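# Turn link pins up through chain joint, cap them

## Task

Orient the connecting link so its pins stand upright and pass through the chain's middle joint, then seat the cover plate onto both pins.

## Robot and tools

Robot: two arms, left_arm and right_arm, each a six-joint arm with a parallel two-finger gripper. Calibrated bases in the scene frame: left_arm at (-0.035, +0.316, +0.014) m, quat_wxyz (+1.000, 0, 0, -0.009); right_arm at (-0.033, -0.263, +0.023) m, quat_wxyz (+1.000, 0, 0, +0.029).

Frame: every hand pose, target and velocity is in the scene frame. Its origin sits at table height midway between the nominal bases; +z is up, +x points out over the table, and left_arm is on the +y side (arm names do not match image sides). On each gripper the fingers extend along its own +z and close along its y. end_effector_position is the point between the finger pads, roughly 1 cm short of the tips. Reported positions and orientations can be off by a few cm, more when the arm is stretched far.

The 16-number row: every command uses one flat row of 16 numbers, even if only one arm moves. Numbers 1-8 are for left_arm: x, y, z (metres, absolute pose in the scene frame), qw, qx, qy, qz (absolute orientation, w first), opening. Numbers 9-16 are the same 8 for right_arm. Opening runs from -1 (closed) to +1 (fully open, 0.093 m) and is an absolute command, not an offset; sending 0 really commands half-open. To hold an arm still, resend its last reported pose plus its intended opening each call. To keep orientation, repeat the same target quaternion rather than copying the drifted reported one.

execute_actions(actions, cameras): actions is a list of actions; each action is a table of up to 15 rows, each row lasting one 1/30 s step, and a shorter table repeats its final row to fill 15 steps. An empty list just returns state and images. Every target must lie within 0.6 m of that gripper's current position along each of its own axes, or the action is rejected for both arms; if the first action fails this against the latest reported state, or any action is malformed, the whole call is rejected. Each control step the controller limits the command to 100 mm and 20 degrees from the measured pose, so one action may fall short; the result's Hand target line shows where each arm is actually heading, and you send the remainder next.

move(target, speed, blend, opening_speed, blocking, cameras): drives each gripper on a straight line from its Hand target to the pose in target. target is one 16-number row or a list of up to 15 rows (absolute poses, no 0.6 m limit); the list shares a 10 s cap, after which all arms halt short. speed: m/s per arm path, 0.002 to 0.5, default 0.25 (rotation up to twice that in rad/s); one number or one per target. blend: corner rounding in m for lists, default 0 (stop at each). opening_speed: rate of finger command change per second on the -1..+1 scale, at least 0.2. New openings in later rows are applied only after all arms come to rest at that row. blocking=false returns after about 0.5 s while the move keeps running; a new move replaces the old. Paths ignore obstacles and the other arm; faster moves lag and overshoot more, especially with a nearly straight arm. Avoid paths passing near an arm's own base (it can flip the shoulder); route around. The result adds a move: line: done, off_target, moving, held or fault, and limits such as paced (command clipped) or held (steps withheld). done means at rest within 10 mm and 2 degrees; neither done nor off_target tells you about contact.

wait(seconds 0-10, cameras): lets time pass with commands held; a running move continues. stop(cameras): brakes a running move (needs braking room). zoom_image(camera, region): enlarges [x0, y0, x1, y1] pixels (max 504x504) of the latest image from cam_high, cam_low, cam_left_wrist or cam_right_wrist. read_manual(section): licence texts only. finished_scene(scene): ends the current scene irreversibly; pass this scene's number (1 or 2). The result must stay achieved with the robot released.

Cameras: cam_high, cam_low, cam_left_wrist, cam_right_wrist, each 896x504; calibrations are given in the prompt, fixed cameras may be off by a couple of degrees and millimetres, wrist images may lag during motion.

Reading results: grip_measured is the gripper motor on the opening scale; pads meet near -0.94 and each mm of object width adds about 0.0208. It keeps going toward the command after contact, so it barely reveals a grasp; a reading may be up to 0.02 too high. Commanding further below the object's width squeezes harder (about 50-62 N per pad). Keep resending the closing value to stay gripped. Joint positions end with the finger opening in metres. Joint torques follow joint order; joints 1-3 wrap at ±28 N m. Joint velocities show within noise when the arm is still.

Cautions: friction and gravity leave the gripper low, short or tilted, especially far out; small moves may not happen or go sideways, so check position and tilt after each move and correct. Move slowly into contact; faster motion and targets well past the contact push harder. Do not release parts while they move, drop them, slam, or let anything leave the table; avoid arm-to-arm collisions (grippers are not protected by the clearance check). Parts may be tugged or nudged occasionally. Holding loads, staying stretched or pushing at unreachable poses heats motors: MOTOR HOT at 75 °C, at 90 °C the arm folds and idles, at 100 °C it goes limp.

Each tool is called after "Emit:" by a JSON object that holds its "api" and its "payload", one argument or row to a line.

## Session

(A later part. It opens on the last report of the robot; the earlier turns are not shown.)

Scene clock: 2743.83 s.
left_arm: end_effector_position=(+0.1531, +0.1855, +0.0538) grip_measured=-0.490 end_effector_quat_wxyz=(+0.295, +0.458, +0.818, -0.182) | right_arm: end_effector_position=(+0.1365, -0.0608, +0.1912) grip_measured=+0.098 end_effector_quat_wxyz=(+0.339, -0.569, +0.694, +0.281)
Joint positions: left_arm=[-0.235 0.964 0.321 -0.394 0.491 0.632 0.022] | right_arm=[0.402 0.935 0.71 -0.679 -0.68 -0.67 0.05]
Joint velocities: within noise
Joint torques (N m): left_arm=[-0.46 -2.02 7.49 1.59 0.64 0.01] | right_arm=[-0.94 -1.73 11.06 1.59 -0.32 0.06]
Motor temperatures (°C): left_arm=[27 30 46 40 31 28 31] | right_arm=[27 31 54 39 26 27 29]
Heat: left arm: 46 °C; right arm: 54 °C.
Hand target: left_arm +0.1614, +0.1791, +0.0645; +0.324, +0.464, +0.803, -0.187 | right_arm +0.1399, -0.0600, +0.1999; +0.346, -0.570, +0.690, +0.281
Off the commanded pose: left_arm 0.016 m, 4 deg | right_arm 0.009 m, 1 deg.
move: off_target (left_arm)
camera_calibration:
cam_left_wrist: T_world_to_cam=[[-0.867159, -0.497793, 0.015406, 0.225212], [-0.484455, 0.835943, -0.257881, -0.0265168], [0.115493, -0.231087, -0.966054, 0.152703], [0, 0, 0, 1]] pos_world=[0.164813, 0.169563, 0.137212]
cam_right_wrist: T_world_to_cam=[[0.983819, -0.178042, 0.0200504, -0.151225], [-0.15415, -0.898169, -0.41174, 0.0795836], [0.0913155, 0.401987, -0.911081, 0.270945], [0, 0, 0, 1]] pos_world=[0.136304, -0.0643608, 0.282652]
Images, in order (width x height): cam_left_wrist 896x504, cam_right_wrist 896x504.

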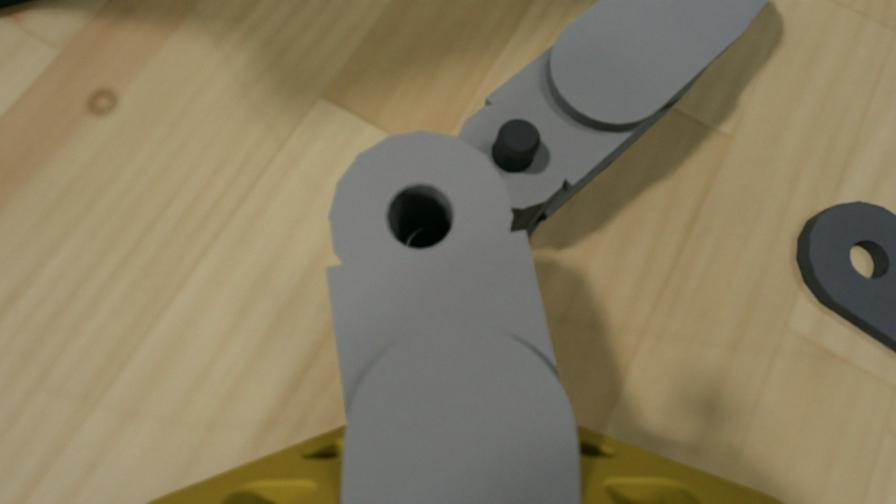

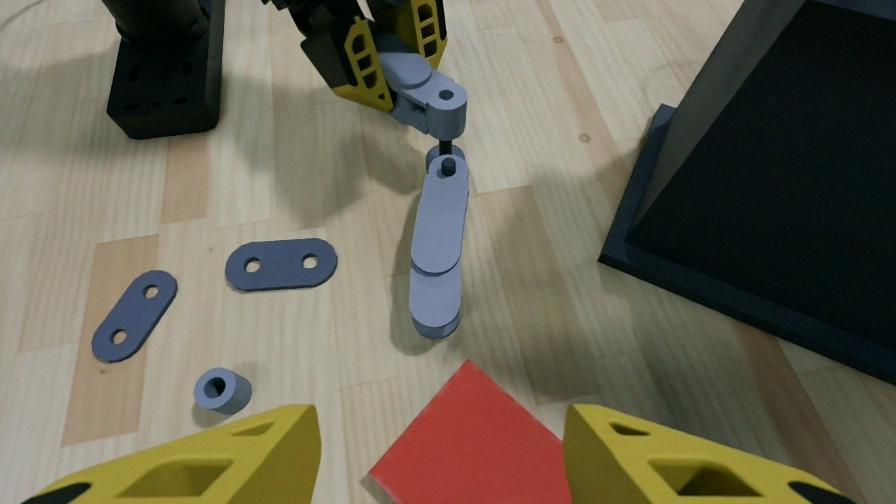

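Emit:
{"api": "move", "payload": {
  "target": [
    [0.1620,0.1783,0.0590,0.3244,0.4636,0.8030,-0.1873,-0.55,0.14,-0.06,0.20,0.3468,-0.5710,0.6914,0.2820,0.1]
  ],
  "speed": 0.02,
  "cameras": ["cam_left_wrist","cam_right_wrist"]
}}

Emit:
{"api": "zoom_image", "payload": {
  "camera": "cam_left_wrist",
  "region": [380, 175, 460, 255]
}}

Emit:
{"api": "zoom_image", "payload": {
  "camera": "cam_right_wrist",
  "region": [415, 80, 475, 185]
}}

Scene clock: 2758.63 s.
left_arm: end_effector_position=(+0.1533, +0.1854, +0.0500) grip_measured=-0.490 end_effector_quat_wxyz=(+0.298, +0.459, +0.817, -0.181) | right_arm: end_effector_position=(+0.1365, -0.0608, +0.1912) grip_measured=+0.098 end_effector_quat_wxyz=(+0.339, -0.569, +0.694, +0.281)
Joint positions: left_arm=[-0.235 0.971 0.304 -0.364 0.491 0.632 0.022] | right_arm=[0.402 0.935 0.71 -0.679 -0.68 -0.67 0.05]
Joint velocities: within noise
Joint torques (N m): left_arm=[-0.49 -1.54 7.38 1.64 0.61 0.02] | right_arm=[-0.92 -1.54 11.14 1.58 -0.35 0.04]
Motor temperatures (°C): left_arm=[27 30 45 39 31 28 31] | right_arm=[27 31 54 39 26 27 29]
Heat: left arm: 45 °C; right arm: 54 °C.
Hand target: left_arm +0.1612, +0.1791, +0.0597; +0.324, +0.464, +0.803, -0.187 | right_arm +0.1399, -0.0600, +0.1999; +0.346, -0.570, +0.690, +0.281
Off the commanded pose: left_arm 0.014 m, 4 deg | right_arm 0.009 m, 1 deg.
move: off_target (left_arm)
camera_calibration:
cam_left_wrist: T_world_to_cam=[[-0.867241, -0.497772, 0.0107651, 0.225686], [-0.482822, 0.835522, -0.26227, -0.0272712], [0.121556, -0.232649, -0.964935, 0.148344], [0, 0, 0, 1]] pos_world=[0.164525, 0.169638, 0.13356]
cam_right_wrist: T_world_to_cam=[[0.983819, -0.178042, 0.0200504, -0.151225], [-0.15415, -0.898169, -0.41174, 0.0795836], [0.0913155, 0.401987, -0.911081, 0.270945], [0, 0, 0, 1]] pos_world=[0.136304, -0.0643608, 0.282652]
Images, in order (width x height): cam_left_wrist 896x504, cam_right_wrist 896x504.

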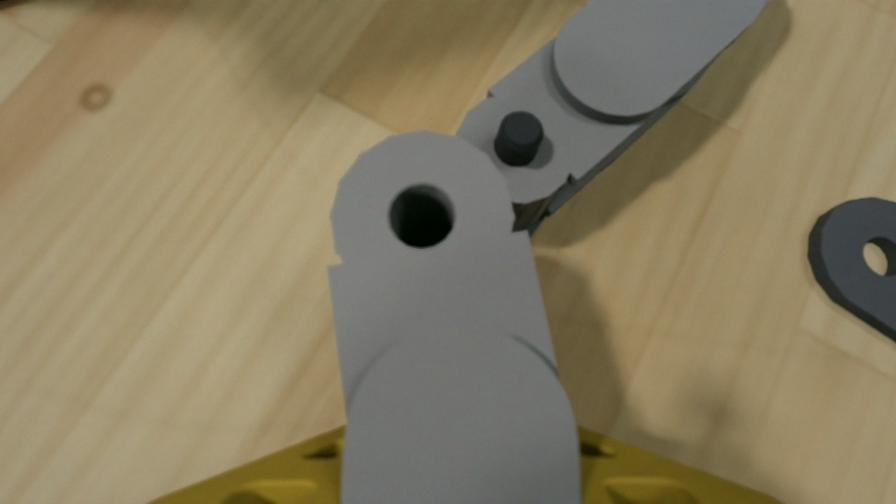

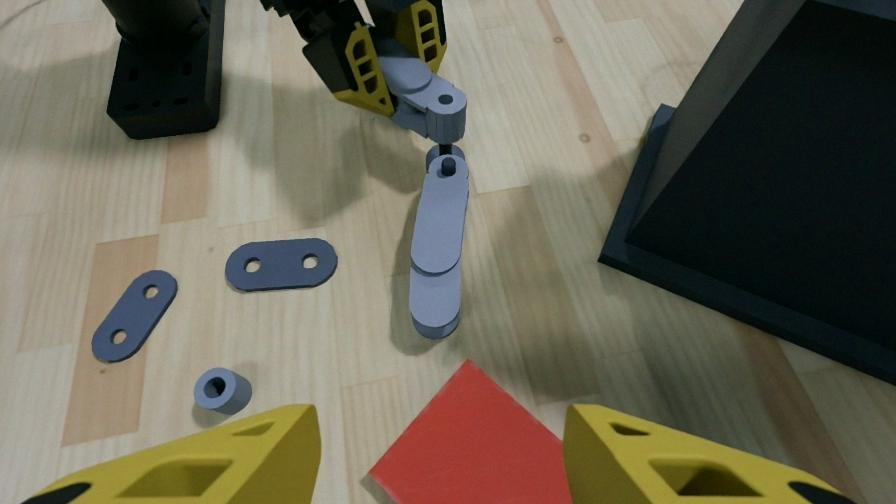

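Scaled by 6.300 from the camera's 896x504 image, which has a finer 1280x720 frame.

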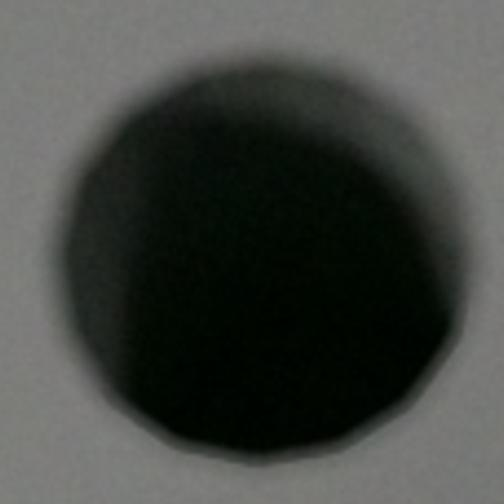

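Scaled by 4.800 from the camera's 896x504 image, which has a finer 1280x720 frame.

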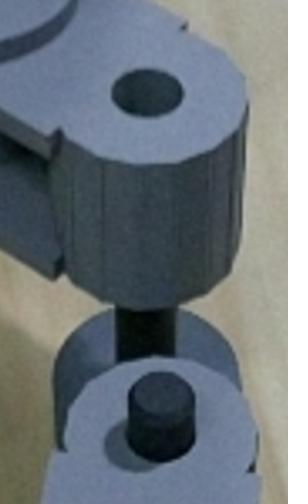

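Emit:
{"api": "move", "payload": {
  "target": [
    [0.1618,0.1783,0.0540,0.3244,0.4636,0.8030,-0.1873,-0.55,0.14,-0.06,0.20,0.3468,-0.5710,0.6914,0.2820,0.1]
  ],
  "speed": 0.02,
  "cameras": ["cam_left_wrist","cam_right_wrist"]
}}

Emit:
{"api": "zoom_image", "payload": {
  "camera": "cam_left_wrist",
  "region": [380, 175, 460, 255]
}}

Emit:
{"api": "zoom_image", "payload": {
  "camera": "cam_right_wrist",
  "region": [415, 80, 475, 185]
}}

Scene clock: 2768.10 s.
left_arm: end_effector_position=(+0.1535, +0.1852, +0.0460) grip_measured=-0.490 end_effector_quat_wxyz=(+0.300, +0.459, +0.816, -0.182) | right_arm: end_effector_position=(+0.1365, -0.0608, +0.1912) grip_measured=+0.098 end_effector_quat_wxyz=(+0.339, -0.569, +0.694, +0.281)
Joint positions: left_arm=[-0.235 0.983 0.289 -0.333 0.493 0.632 0.022] | right_arm=[0.402 0.935 0.71 -0.679 -0.68 -0.67 0.05]
Joint velocities: within noise
Joint torques (N m): left_arm=[-0.61 -1.43 7.1 1.65 0.61 0] | right_arm=[-1.03 -1.84 11.18 1.62 -0.31 0.08]
Motor temperatures (°C): left_arm=[27 30 45 39 31 28 31] | right_arm=[27 30 54 39 26 27 29]
Heat: left arm: 45 °C; right arm: 54 °C.
Hand target: left_arm +0.1610, +0.1790, +0.0547; +0.324, +0.464, +0.803, -0.187 | right_arm +0.1399, -0.0600, +0.1999; +0.346, -0.570, +0.690, +0.281
Off the commanded pose: left_arm 0.013 m, 3 deg | right_arm 0.009 m, 1 deg.
move: off_target (left_arm)
camera_calibration:
cam_left_wrist: T_world_to_cam=[[-0.867558, -0.497244, 0.00953807, 0.225805], [-0.481712, 0.835381, -0.264749, -0.0280624], [0.123677, -0.23428, -0.96427, 0.144329], [0, 0, 0, 1]] pos_world=[0.164531, 0.169536, 0.129589]
cam_right_wrist: T_world_to_cam=[[0.983819, -0.178042, 0.0200504, -0.151225], [-0.15415, -0.898169, -0.41174, 0.0795836], [0.0913155, 0.401987, -0.911081, 0.270945], [0, 0, 0, 1]] pos_world=[0.136304, -0.0643608, 0.282652]
Images, in order (width x height): cam_left_wrist 896x504, cam_right_wrist 896x504.

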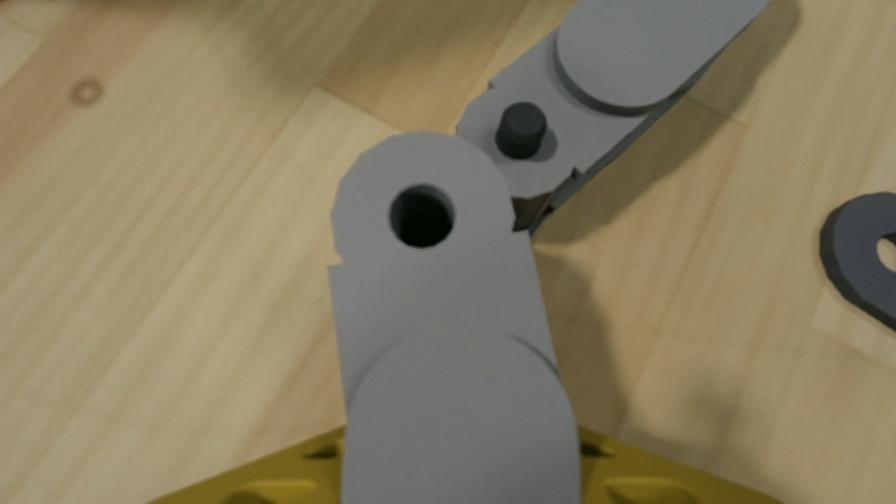

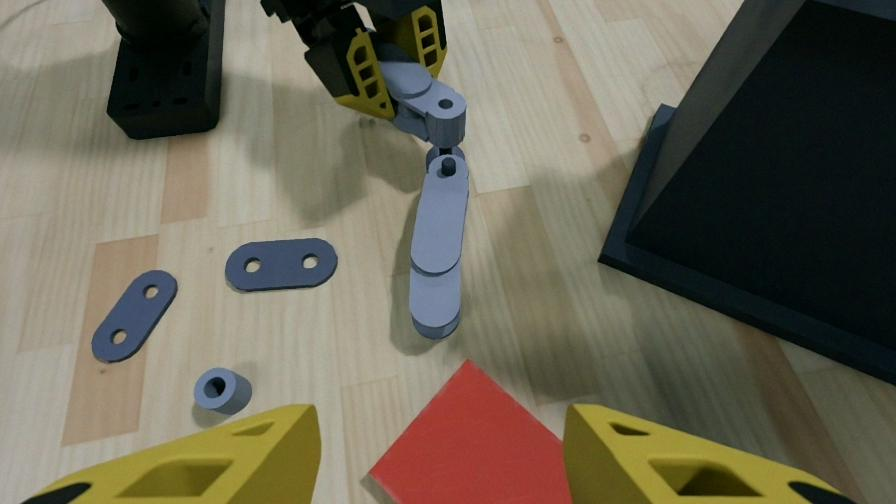

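Scaled by 6.300 from the camera's 896x504 image, which has a finer 1280x720 frame.

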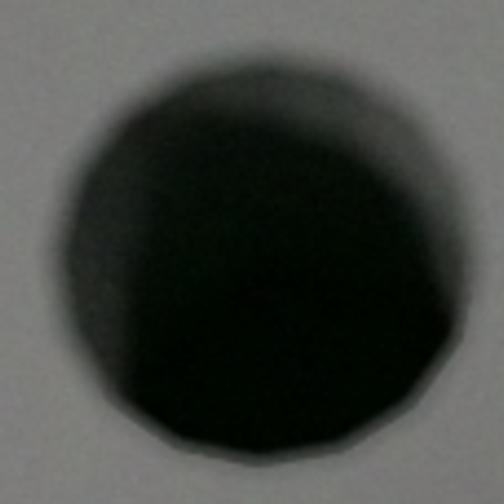

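Scaled by 4.800 from the camera's 896x504 image, which has a finer 1280x720 frame.

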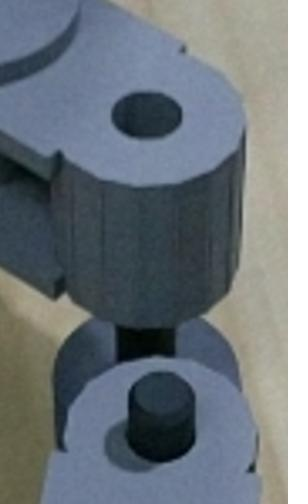

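Emit:
{"api": "move", "payload": {
  "target": [
    [0.1615,0.1783,0.0450,0.3244,0.4636,0.8030,-0.1873,-0.55,0.14,-0.06,0.20,0.3468,-0.5710,0.6914,0.2820,0.1]
  ],
  "speed": 0.03,
  "cameras": ["cam_left_wrist","cam_right_wrist"]
}}

Emit:
{"api": "zoom_image", "payload": {
  "camera": "cam_right_wrist",
  "region": [380, 50, 500, 200]
}}

Scene clock: 2779.97 s.
left_arm: end_effector_position=(+0.1596, +0.1810, +0.0443) grip_measured=-0.490 end_effector_quat_wxyz=(+0.317, +0.462, +0.807, -0.185) | right_arm: end_effector_position=(+0.1365, -0.0608, +0.1912) grip_measured=+0.098 end_effector_quat_wxyz=(+0.339, -0.569, +0.694, +0.281)
Joint positions: left_arm=[-0.235 1.014 0.267 -0.244 0.51 0.632 0.022] | right_arm=[0.402 0.935 0.71 -0.679 -0.68 -0.67 0.05]
Joint velocities: within noise
Joint torques (N m): left_arm=[-0.81 -1.06 6.26 1.45 0.45 -0.02] | right_arm=[-0.88 -1.73 11.1 1.59 -0.37 0.05]
Motor temperatures (°C): left_arm=[27 30 46 40 31 28 31] | right_arm=[27 30 54 39 26 27 29]
Heat: left arm: 46 °C; right arm: 54 °C.
Hand target: left_arm +0.1613, +0.1785, +0.0451; +0.324, +0.464, +0.803, -0.187 | right_arm +0.1399, -0.0600, +0.1999; +0.346, -0.570, +0.690, +0.281
Off the commanded pose: left_arm 0.003 m, 1 deg | right_arm 0.009 m, 1 deg.
move: done
camera_calibration:
cam_left_wrist: T_world_to_cam=[[-0.872105, -0.489265, -0.00726066, 0.229058], [-0.464889, 0.833104, -0.299691, -0.022807], [0.152677, -0.257987, -0.954009, 0.140126], [0, 0, 0, 1]] pos_world=[0.167766, 0.167221, 0.128509]
cam_right_wrist: T_world_to_cam=[[0.983819, -0.178042, 0.0200504, -0.151225], [-0.15415, -0.898169, -0.41174, 0.0795836], [0.0913155, 0.401987, -0.911081, 0.270945], [0, 0, 0, 1]] pos_world=[0.136304, -0.0643608, 0.282652]
Images, in order (width x height): cam_left_wrist 896x504, cam_right_wrist 896x504.

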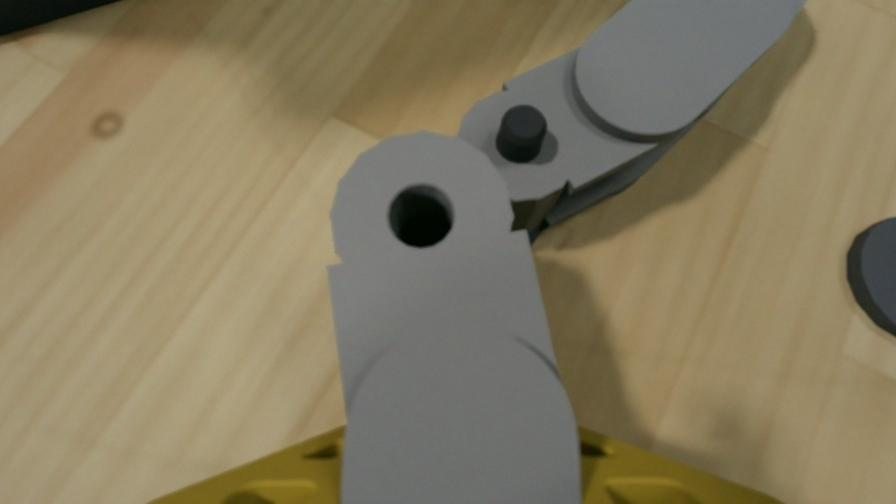

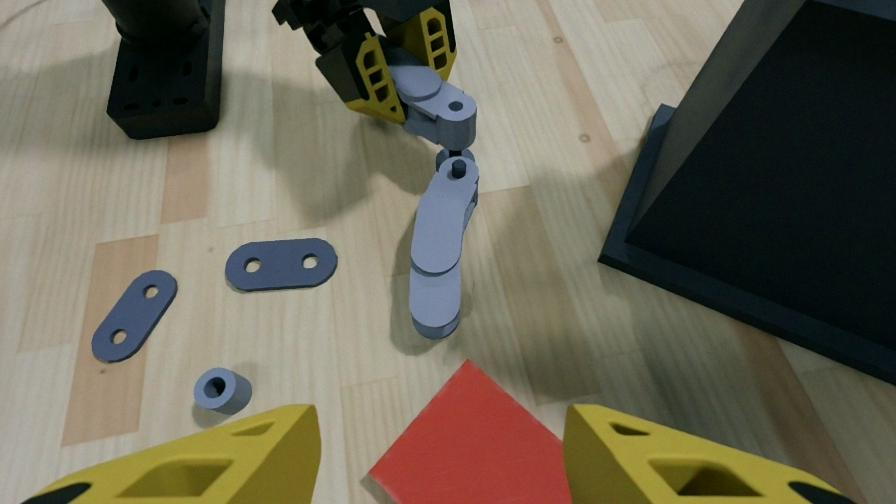

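Scaled by 3.360 from the camera's 896x504 image, which has a finer 1280x720 frame.

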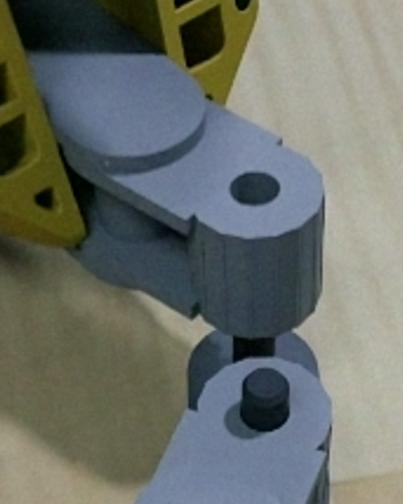

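Emit:
{"api": "move", "payload": {
  "target": [
    [0.1600,0.1795,0.0440,0.2962,0.4698,0.8138,-0.1710,-0.55,0.14,-0.06,0.20,0.3468,-0.5710,0.6914,0.2820,0.1]
  ],
  "speed": 0.03,
  "cameras": ["cam_left_wrist","cam_right_wrist"]
}}

Emit:
{"api": "zoom_image", "payload": {
  "camera": "cam_right_wrist",
  "region": [380, 50, 500, 200]
}}

Scene clock: 2794.10 s.
left_arm: end_effector_position=(+0.1594, +0.1785, +0.0439) grip_measured=-0.490 end_effector_quat_wxyz=(+0.307, +0.472, +0.807, -0.176) | right_arm: end_effector_position=(+0.1365, -0.0608, +0.1912) grip_measured=+0.098 end_effector_quat_wxyz=(+0.339, -0.569, +0.694, +0.281)
Joint positions: left_arm=[-0.268 1.029 0.288 -0.263 0.476 0.632 0.022] | right_arm=[0.402 0.935 0.71 -0.679 -0.68 -0.67 0.05]
Joint velocities: within noise
Joint torques (N m): left_arm=[-1.25 -0.94 8.42 0.99 0.15 -0.08] | right_arm=[-0.84 -1.73 11.14 1.67 -0.35 0.04]
Motor temperatures (°C): left_arm=[27 30 46 40 30 28 31] | right_arm=[27 30 54 39 26 27 29]
Heat: left arm: 46 °C; right arm: 54 °C.
Hand target: left_arm +0.1600, +0.1795, +0.0440; +0.297, +0.470, +0.814, -0.171 | right_arm +0.1399, -0.0600, +0.1999; +0.346, -0.570, +0.690, +0.281
Off the commanded pose: left_arm 0.001 m, 2 deg | right_arm 0.009 m, 1 deg.
move: done
camera_calibration:
cam_left_wrist: T_world_to_cam=[[-0.879396, -0.475775, -0.0173734, 0.226884], [-0.453837, 0.848757, -0.271372, -0.0267369], [0.143858, -0.230759, -0.962318, 0.136034], [0, 0, 0, 1]] pos_world=[0.167817, 0.16203, 0.127594]
cam_right_wrist: T_world_to_cam=[[0.983819, -0.178042, 0.0200504, -0.151225], [-0.15415, -0.898169, -0.41174, 0.0795836], [0.0913155, 0.401987, -0.911081, 0.270945], [0, 0, 0, 1]] pos_world=[0.136304, -0.0643608, 0.282652]
Images, in order (width x height): cam_left_wrist 896x504, cam_right_wrist 896x504.

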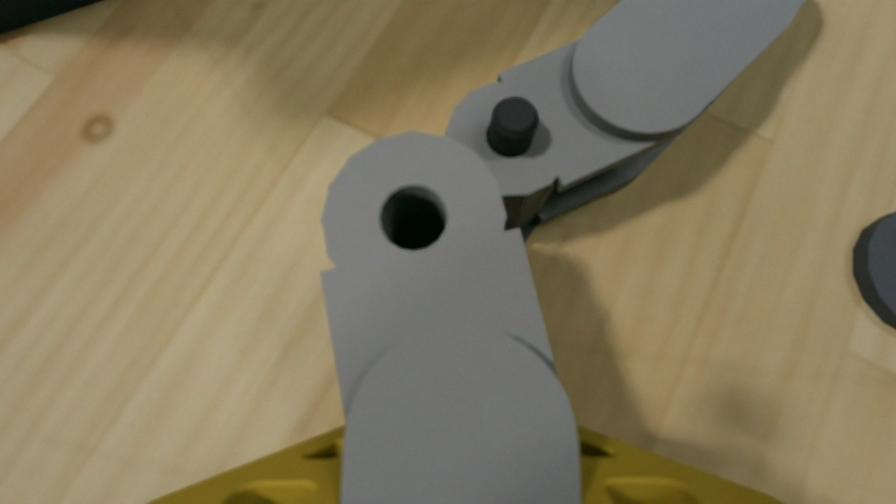

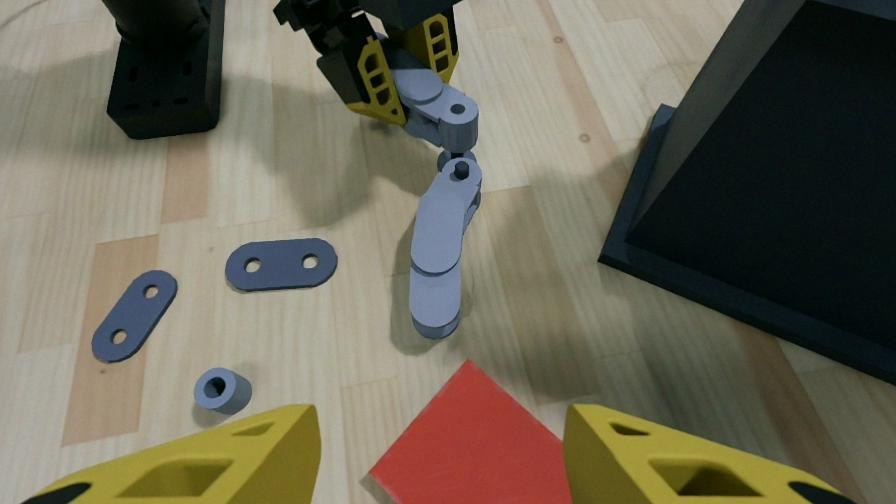

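Scaled by 3.360 from the camera's 896x504 image, which has a finer 1280x720 frame.

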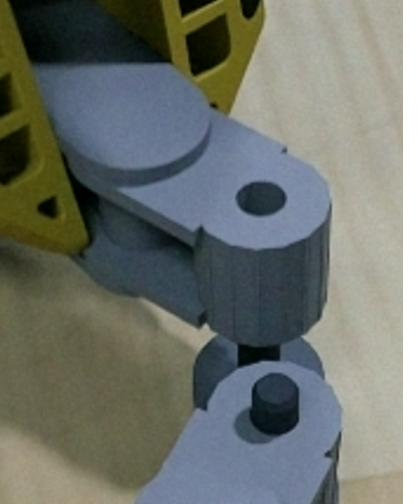

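Emit:
{"api": "move", "payload": {
  "target": [
    [0.1590,0.1795,0.0360,0.2919,0.4713,0.8163,-0.1685,-0.55,0.14,-0.06,0.20,0.3468,-0.5710,0.6914,0.2820,0.1]
  ],
  "speed": 0.03,
  "cameras": ["cam_left_wrist","cam_right_wrist"]
}}

Emit:
{"api": "zoom_image", "payload": {
  "camera": "cam_right_wrist",
  "region": [380, 50, 500, 200]
}}

Scene clock: 2807.30 s.
left_arm: end_effector_position=(+0.1615, +0.1763, +0.0431) grip_measured=-0.490 end_effector_quat_wxyz=(+0.309, +0.475, +0.805, -0.176) | right_arm: end_effector_position=(+0.1365, -0.0608, +0.1912) grip_measured=+0.098 end_effector_quat_wxyz=(+0.339, -0.569, +0.694, +0.281)
Joint positions: left_arm=[-0.275 1.047 0.289 -0.239 0.475 0.632 0.022] | right_arm=[0.402 0.935 0.71 -0.679 -0.68 -0.67 0.05]
Joint velocities: within noise
Joint torques (N m): left_arm=[-1.33 -0.58 6.76 1.11 0.08 -0.1] | right_arm=[-1.01 -1.66 11.14 1.59 -0.34 0.04]
Motor temperatures (°C): left_arm=[27 30 47 38 30 28 31] | right_arm=[27 30 54 39 26 27 29]
Heat: left arm: 47 °C; right arm: 54 °C.
Hand target: left_arm +0.1588, +0.1797, +0.0363; +0.292, +0.471, +0.815, -0.168 | right_arm +0.1399, -0.0600, +0.1999; +0.346, -0.570, +0.690, +0.281
Off the commanded pose: left_arm 0.008 m, 3 deg | right_arm 0.009 m, 1 deg.
move: off_target (left_arm)
camera_calibration:
cam_left_wrist: T_world_to_cam=[[-0.8825, -0.469777, -0.0224285, 0.227328], [-0.446276, 0.851497, -0.2753, -0.0256357], [0.148427, -0.232943, -0.961097, 0.134081], [0, 0, 0, 1]] pos_world=[0.169275, 0.159855, 0.126906]
cam_right_wrist: T_world_to_cam=[[0.983819, -0.178042, 0.0200504, -0.151225], [-0.15415, -0.898169, -0.41174, 0.0795836], [0.0913155, 0.401987, -0.911081, 0.270945], [0, 0, 0, 1]] pos_world=[0.136304, -0.0643608, 0.282652]
Images, in order (width x height): cam_left_wrist 896x504, cam_right_wrist 896x504.

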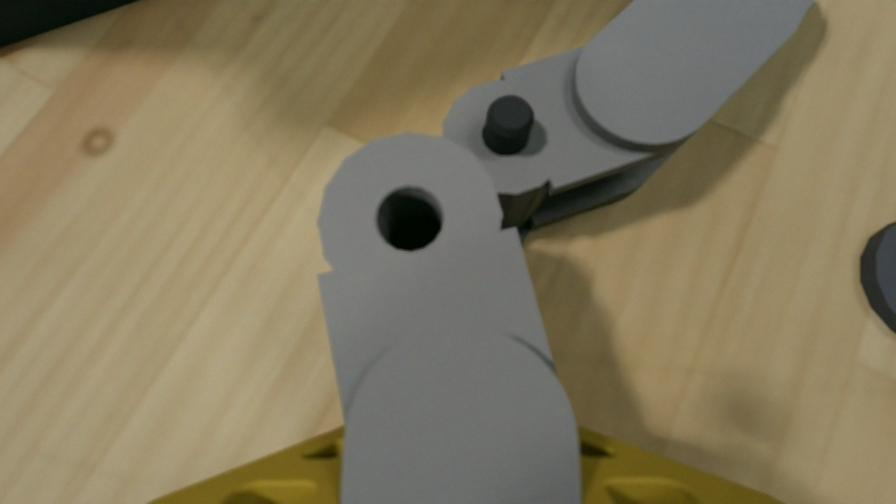

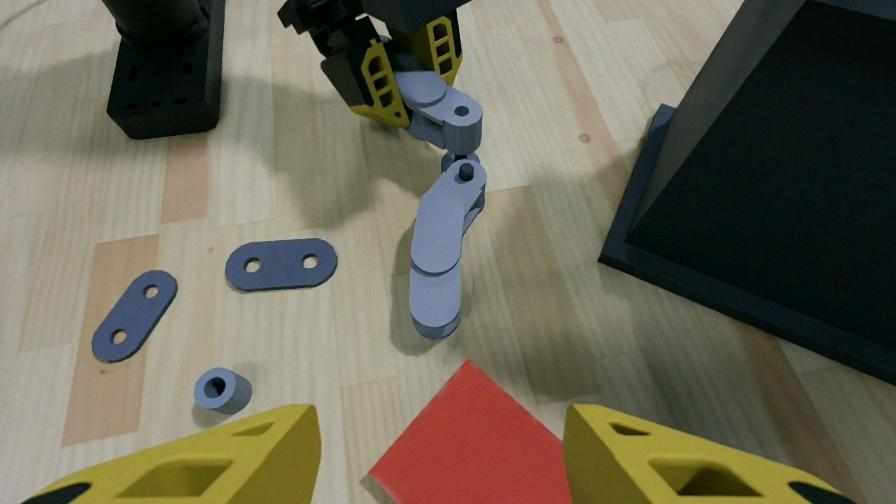

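Scaled by 3.360 from the camera's 896x504 image, which has a finer 1280x720 frame.

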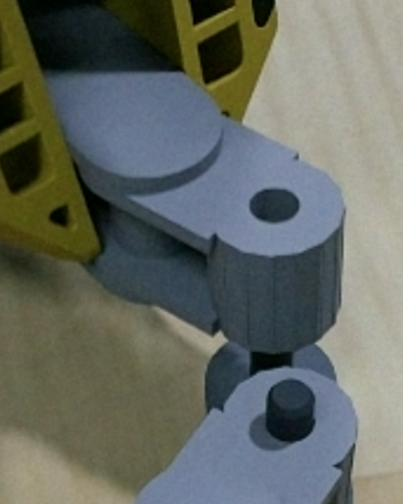

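Emit:
{"api": "move", "payload": {
  "target": [
    [0.1580,0.1800,0.0420,0.2604,0.4769,0.8259,-0.1504,-0.55,0.14,-0.06,0.20,0.3468,-0.5710,0.6914,0.2820,0.1]
  ],
  "speed": 0.03,
  "cameras": ["cam_left_wrist","cam_right_wrist"]
}}

Emit:
{"api": "zoom_image", "payload": {
  "camera": "cam_right_wrist",
  "region": [380, 50, 500, 200]
}}

Scene clock: 2830.10 s.
left_arm: end_effector_position=(+0.1513, +0.1822, +0.0340) grip_measured=-0.490 end_effector_quat_wxyz=(+0.255, +0.479, +0.826, -0.155) | right_arm: end_effector_position=(+0.1365, -0.0608, +0.1912) grip_measured=+0.098 end_effector_quat_wxyz=(+0.339, -0.569, +0.694, +0.281)
Joint positions: left_arm=[-0.323 1.071 0.331 -0.354 0.39 0.615 0.022] | right_arm=[0.402 0.935 0.71 -0.679 -0.68 -0.67 0.05]
Joint velocities: within noise
Joint torques (N m): left_arm=[-0.96 -1.73 9.43 0.98 0.27 -0.06] | right_arm=[-0.9 -1.61 11.06 1.61 -0.39 0.06]
Motor temperatures (°C): left_arm=[27 30 47 37 30 28 31] | right_arm=[27 30 55 39 26 27 29]
Heat: left arm: 47 °C; right arm: 55 °C.
Hand target: left_arm +0.1579, +0.1800, +0.0419; +0.261, +0.477, +0.826, -0.151 | right_arm +0.1399, -0.0600, +0.1999; +0.346, -0.570, +0.690, +0.281
Off the commanded pose: left_arm 0.011 m, 1 deg | right_arm 0.009 m, 1 deg.
move: off_target (left_arm)
camera_calibration:
cam_left_wrist: T_world_to_cam=[[-0.87926, -0.476341, 0.000769517, 0.220777], [-0.470508, 0.868238, -0.157431, -0.041124], [0.0743229, -0.138785, -0.98753, 0.123174], [0, 0, 0, 1]] pos_world=[0.165617, 0.157965, 0.114993]
cam_right_wrist: T_world_to_cam=[[0.983819, -0.178042, 0.0200504, -0.151225], [-0.15415, -0.898169, -0.41174, 0.0795836], [0.0913155, 0.401987, -0.911081, 0.270945], [0, 0, 0, 1]] pos_world=[0.136304, -0.0643608, 0.282652]
Images, in order (width x height): cam_left_wrist 896x504, cam_right_wrist 896x504.

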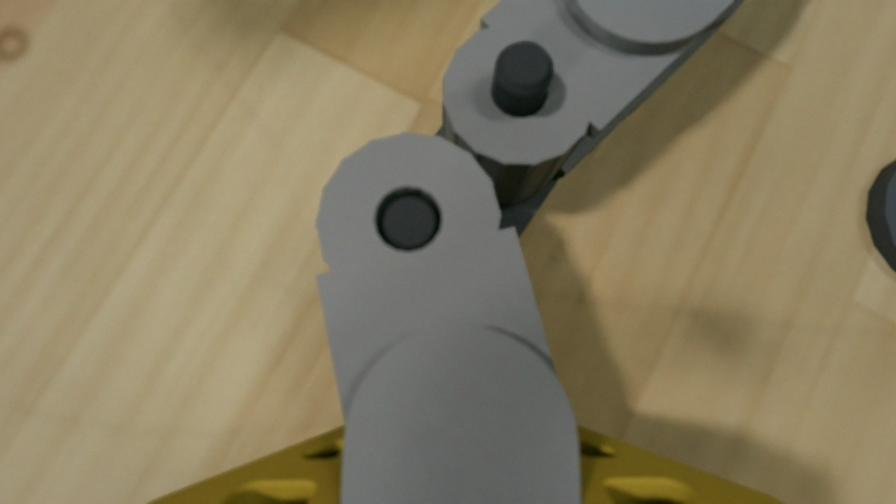

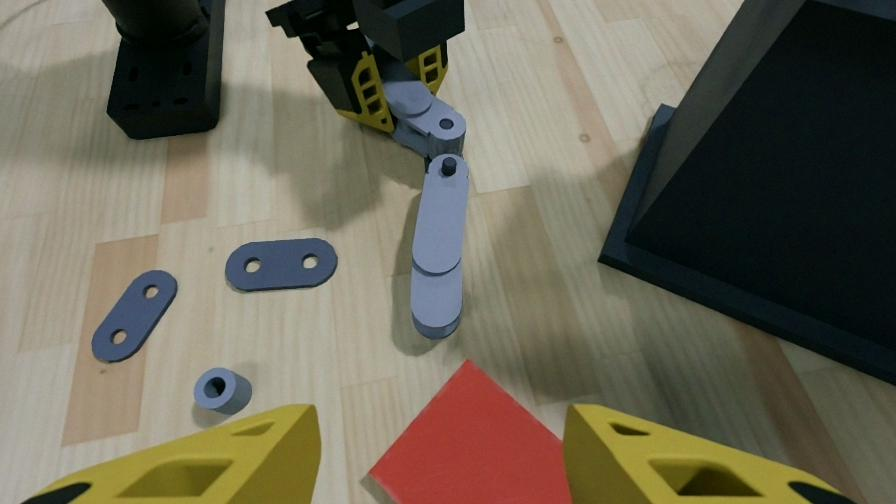

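Scaled by 3.360 from the camera's 896x504 image, which has a finer 1280x720 frame.

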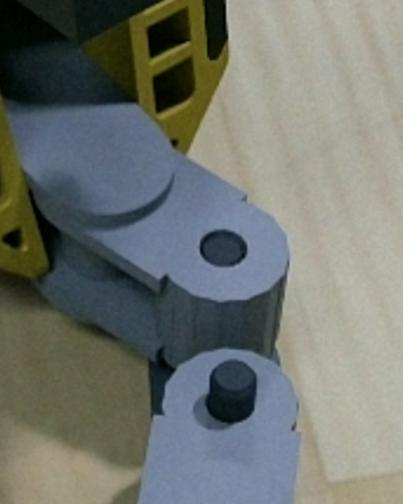

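Emit:
{"api": "move", "payload": {
  "target": [
    [0.1590,0.1800,0.0330,0.2733,0.4746,0.8220,-0.1578,-0.55,0.14,-0.06,0.20,0.3468,-0.5710,0.6914,0.2820,0.1]
  ],
  "speed": 0.03,
  "cameras": ["cam_left_wrist","cam_right_wrist"]
}}

Emit:
{"api": "zoom_image", "payload": {
  "camera": "cam_right_wrist",
  "region": [380, 50, 500, 200]
}}

Scene clock: 2838.50 s.
left_arm: end_effector_position=(+0.1530, +0.1833, +0.0288) grip_measured=-0.490 end_effector_quat_wxyz=(+0.258, +0.476, +0.827, -0.153) | right_arm: end_effector_position=(+0.1365, -0.0608, +0.1912) grip_measured=+0.098 end_effector_quat_wxyz=(+0.339, -0.569, +0.694, +0.281)
Joint positions: left_arm=[-0.316 1.091 0.313 -0.313 0.389 0.615 0.022] | right_arm=[0.402 0.935 0.71 -0.679 -0.68 -0.67 0.05]
Joint velocities: within noise
Joint torques (N m): left_arm=[0.32 -1.85 6.65 1.43 0.51 0.01] | right_arm=[-0.83 -1.72 11.1 1.57 -0.33 0.06]
Motor temperatures (°C): left_arm=[27 30 47 36 30 28 31] | right_arm=[27 30 55 39 26 27 29]
Heat: left arm: 47 °C; right arm: 55 °C.
Hand target: left_arm +0.1587, +0.1802, +0.0333; +0.273, +0.475, +0.822, -0.158 | right_arm +0.1399, -0.0600, +0.1999; +0.346, -0.570, +0.690, +0.281
Off the commanded pose: left_arm 0.008 m, 2 deg | right_arm 0.009 m, 1 deg.
move: done
camera_calibration:
cam_left_wrist: T_world_to_cam=[[-0.87558, -0.48307, -0.00160094, 0.223507], [-0.476623, 0.864424, -0.160007, -0.0403952], [0.0786787, -0.139336, -0.987115, 0.117428], [0, 0, 0, 1]] pos_world=[0.167206, 0.15925, 0.10981]
cam_right_wrist: T_world_to_cam=[[0.983819, -0.178042, 0.0200504, -0.151225], [-0.15415, -0.898169, -0.41174, 0.0795836], [0.0913155, 0.401987, -0.911081, 0.270945], [0, 0, 0, 1]] pos_world=[0.136304, -0.0643608, 0.282652]
Images, in order (width x height): cam_left_wrist 896x504, cam_right_wrist 896x504.

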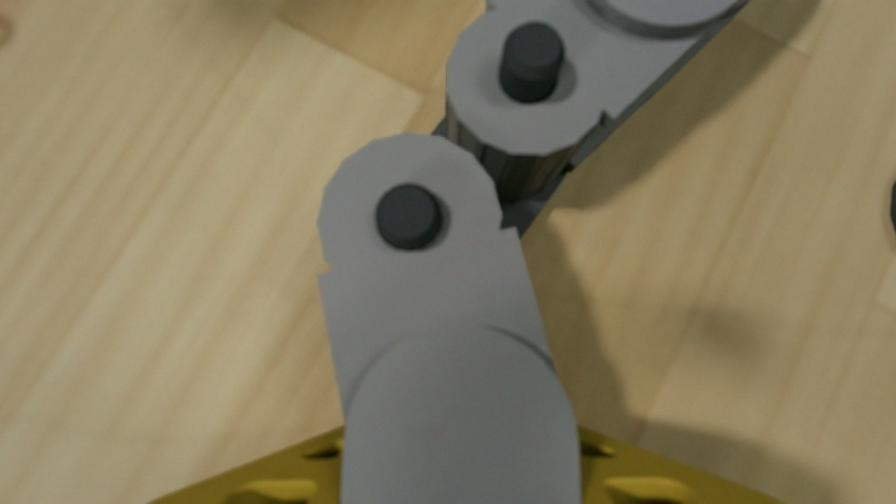

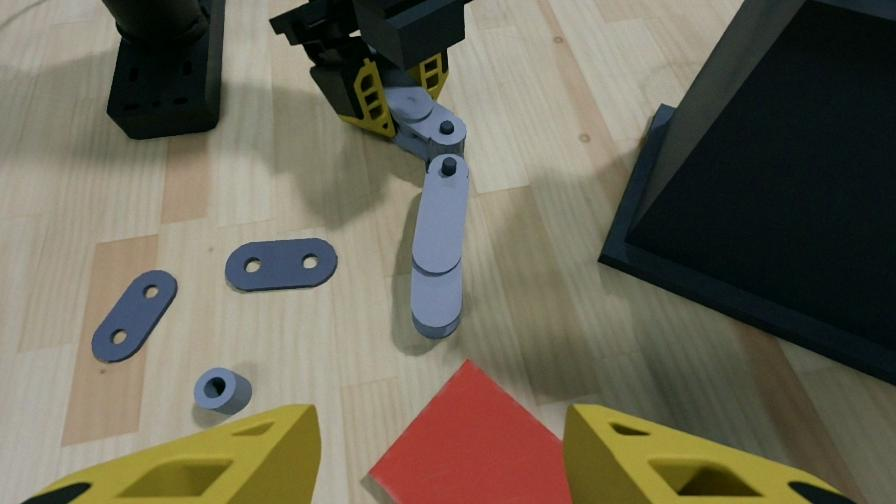

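Scaled by 3.360 from the camera's 896x504 image, which has a finer 1280x720 frame.

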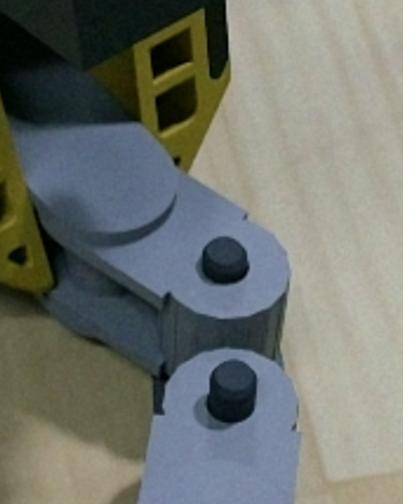

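Emit:
{"api": "move", "payload": {
  "target": [
    [0.1590,0.1805,0.0250,0.2820,0.4728,0.8188,-0.1628,-0.55,0.14,-0.06,0.20,0.3468,-0.5710,0.6914,0.2820,0.1]
  ],
  "speed": 0.03,
  "cameras": ["cam_left_wrist","cam_right_wrist"]
}}

Emit:
{"api": "zoom_image", "payload": {
  "camera": "cam_right_wrist",
  "region": [380, 50, 500, 200]
}}

Scene clock: 2845.10 s.
left_arm: end_effector_position=(+0.1543, +0.1831, +0.0222) grip_measured=-0.490 end_effector_quat_wxyz=(+0.269, +0.473, +0.824, -0.159) | right_arm: end_effector_position=(+0.1365, -0.0608, +0.1912) grip_measured=+0.098 end_effector_quat_wxyz=(+0.339, -0.569, +0.694, +0.281)
Joint positions: left_arm=[-0.299 1.111 0.276 -0.235 0.411 0.619 0.022] | right_arm=[0.402 0.935 0.71 -0.679 -0.68 -0.67 0.05]
Joint velocities: within noise
Joint torques (N m): left_arm=[0.27 -1.59 6.28 1.43 0.5 0.01] | right_arm=[-0.9 -1.72 11.15 1.58 -0.36 0.06]
Motor temperatures (°C): left_arm=[27 30 47 37 30 28 31] | right_arm=[27 30 55 39 26 27 29]
Heat: left arm: 47 °C; right arm: 55 °C.
Hand target: left_arm +0.1588, +0.1807, +0.0253; +0.282, +0.473, +0.819, -0.163 | right_arm +0.1399, -0.0600, +0.1999; +0.346, -0.570, +0.690, +0.281
Off the commanded pose: left_arm 0.006 m, 2 deg | right_arm 0.009 m, 1 deg.
move: done
camera_calibration:
cam_left_wrist: T_world_to_cam=[[-0.874362, -0.485263, -0.00322863, 0.224841], [-0.47619, 0.859257, -0.18687, -0.039157], [0.0934554, -0.161855, -0.982379, 0.112593], [0, 0, 0, 1]] pos_world=[0.167424, 0.160977, 0.104018]
cam_right_wrist: T_world_to_cam=[[0.983819, -0.178042, 0.0200504, -0.151225], [-0.15415, -0.898169, -0.41174, 0.0795836], [0.0913155, 0.401987, -0.911081, 0.270945], [0, 0, 0, 1]] pos_world=[0.136304, -0.0643608, 0.282652]
Images, in order (width x height): cam_left_wrist 896x504, cam_right_wrist 896x504.

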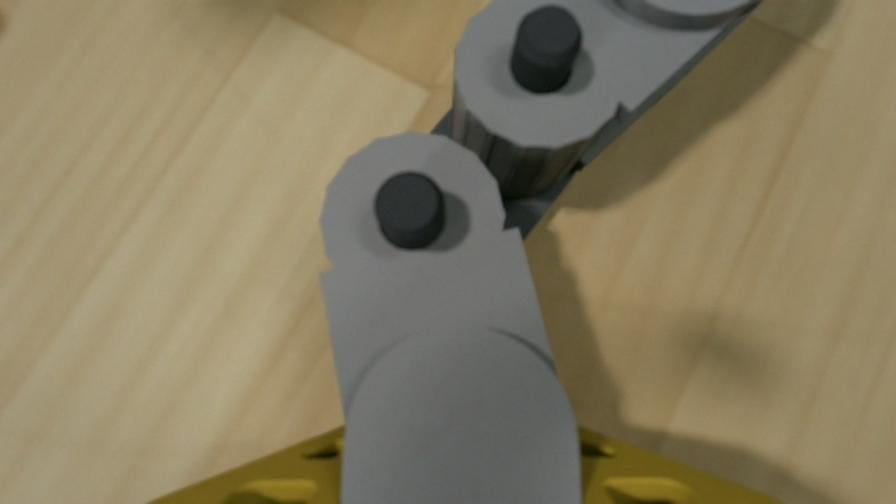

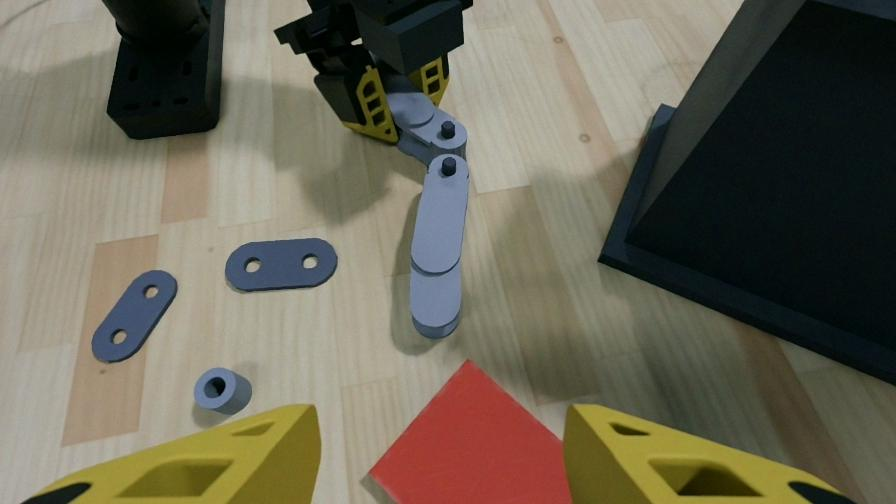

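Scaled by 3.360 from the camera's 896x504 image, which has a finer 1280x720 frame.

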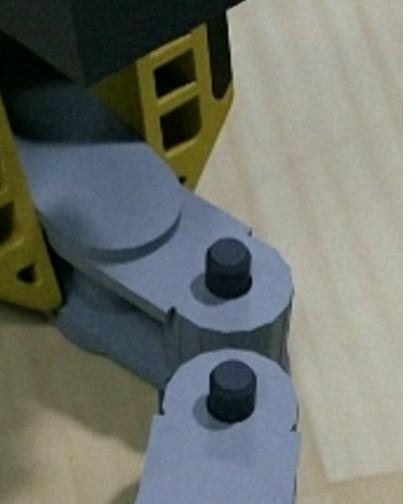

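Emit:
{"api": "move", "payload": {
  "target": [
    [0.1585,0.1810,0.0215,0.2919,0.4713,0.8163,-0.1685,-0.55,0.14,-0.06,0.20,0.3468,-0.5710,0.6914,0.2820,0.1],
    [0.1575,0.1820,0.0235,0.2919,0.4713,0.8163,-0.1685,-0.35,0.14,-0.06,0.20,0.3468,-0.5710,0.6914,0.2820,0.1],
    [0.1575,0.1820,0.0245,0.2919,0.4713,0.8163,-0.1685,0.0,0.14,-0.06,0.20,0.3468,-0.5710,0.6914,0.2820,0.1]
  ],
  "speed": 0.02,
  "opening_speed": 0.4,
  "cameras": ["cam_left_wrist","cam_right_wrist"]
}}

Emit:
{"api": "zoom_image", "payload": {
  "camera": "cam_right_wrist",
  "region": [380, 50, 500, 200]
}}

Scene clock: 2858.20 s.
left_arm: end_effector_position=(+0.1552, +0.1831, +0.0210) grip_measured=-0.002 end_effector_quat_wxyz=(+0.282, +0.472, +0.819, -0.165) | right_arm: end_effector_position=(+0.1365, -0.0608, +0.1912) grip_measured=+0.098 end_effector_quat_wxyz=(+0.339, -0.569, +0.694, +0.281)
Joint positions: left_arm=[-0.28 1.111 0.252 -0.191 0.437 0.631 0.045] | right_arm=[0.402 0.935 0.71 -0.679 -0.68 -0.67 0.05]
Joint velocities: within noise
Joint torques (N m): left_arm=[0.39 -2.65 6.15 1.26 0.48 0.03] | right_arm=[-1.01 -1.74 11.23 1.58 -0.32 0.02]
Motor temperatures (°C): left_arm=[27 30 46 37 30 28 31] | right_arm=[27 30 55 39 26 27 29]
Heat: left arm: 46 °C; right arm: 55 °C.
Hand target: left_arm +0.1575, +0.1820, +0.0244; +0.291, +0.471, +0.816, -0.168 | right_arm +0.1399, -0.0600, +0.1999; +0.346, -0.570, +0.690, +0.281
Off the commanded pose: left_arm 0.004 m, 1 deg | right_arm 0.009 m, 1 deg.
move: done
camera_calibration:
cam_left_wrist: T_world_to_cam=[[-0.87548, -0.483202, -0.00712047, 0.22551], [-0.470419, 0.855508, -0.216362, -0.0385315], [0.110638, -0.186071, -0.976287, 0.112902], [0, 0, 0, 1]] pos_world=[0.166812, 0.162939, 0.103494]
cam_right_wrist: T_world_to_cam=[[0.983819, -0.178042, 0.0200504, -0.151225], [-0.15415, -0.898169, -0.41174, 0.0795836], [0.0913155, 0.401987, -0.911081, 0.270945], [0, 0, 0, 1]] pos_world=[0.136304, -0.0643608, 0.282652]
Images, in order (width x height): cam_left_wrist 896x504, cam_right_wrist 896x504.

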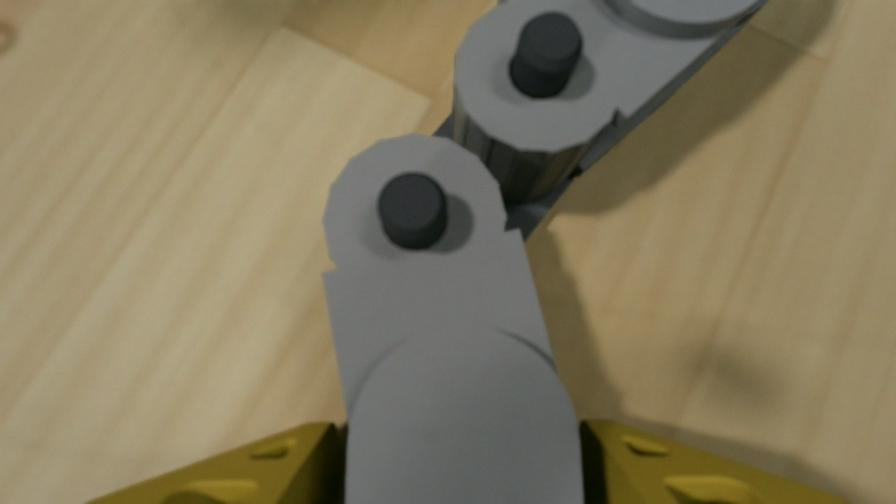

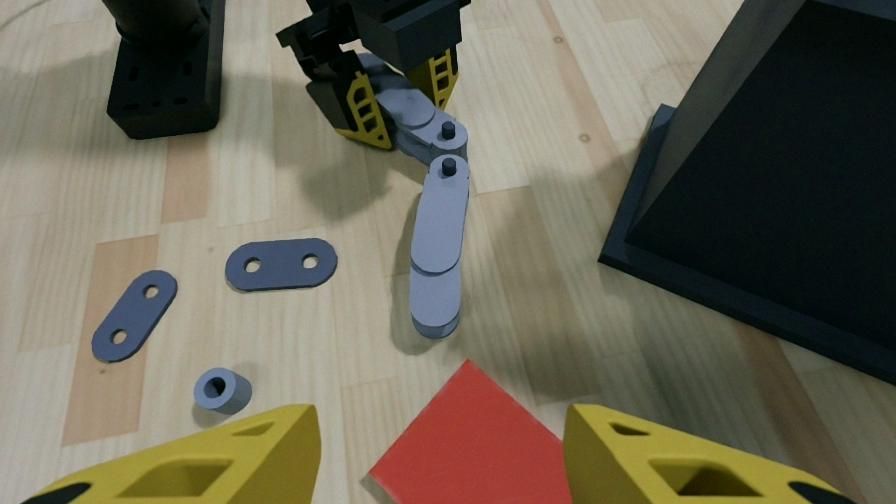

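Scaled by 3.360 from the camera's 896x504 image, which has a finer 1280x720 frame.

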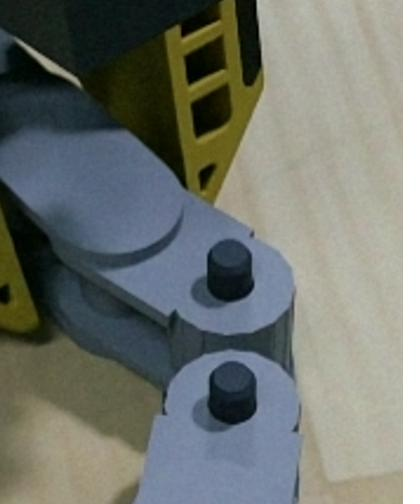

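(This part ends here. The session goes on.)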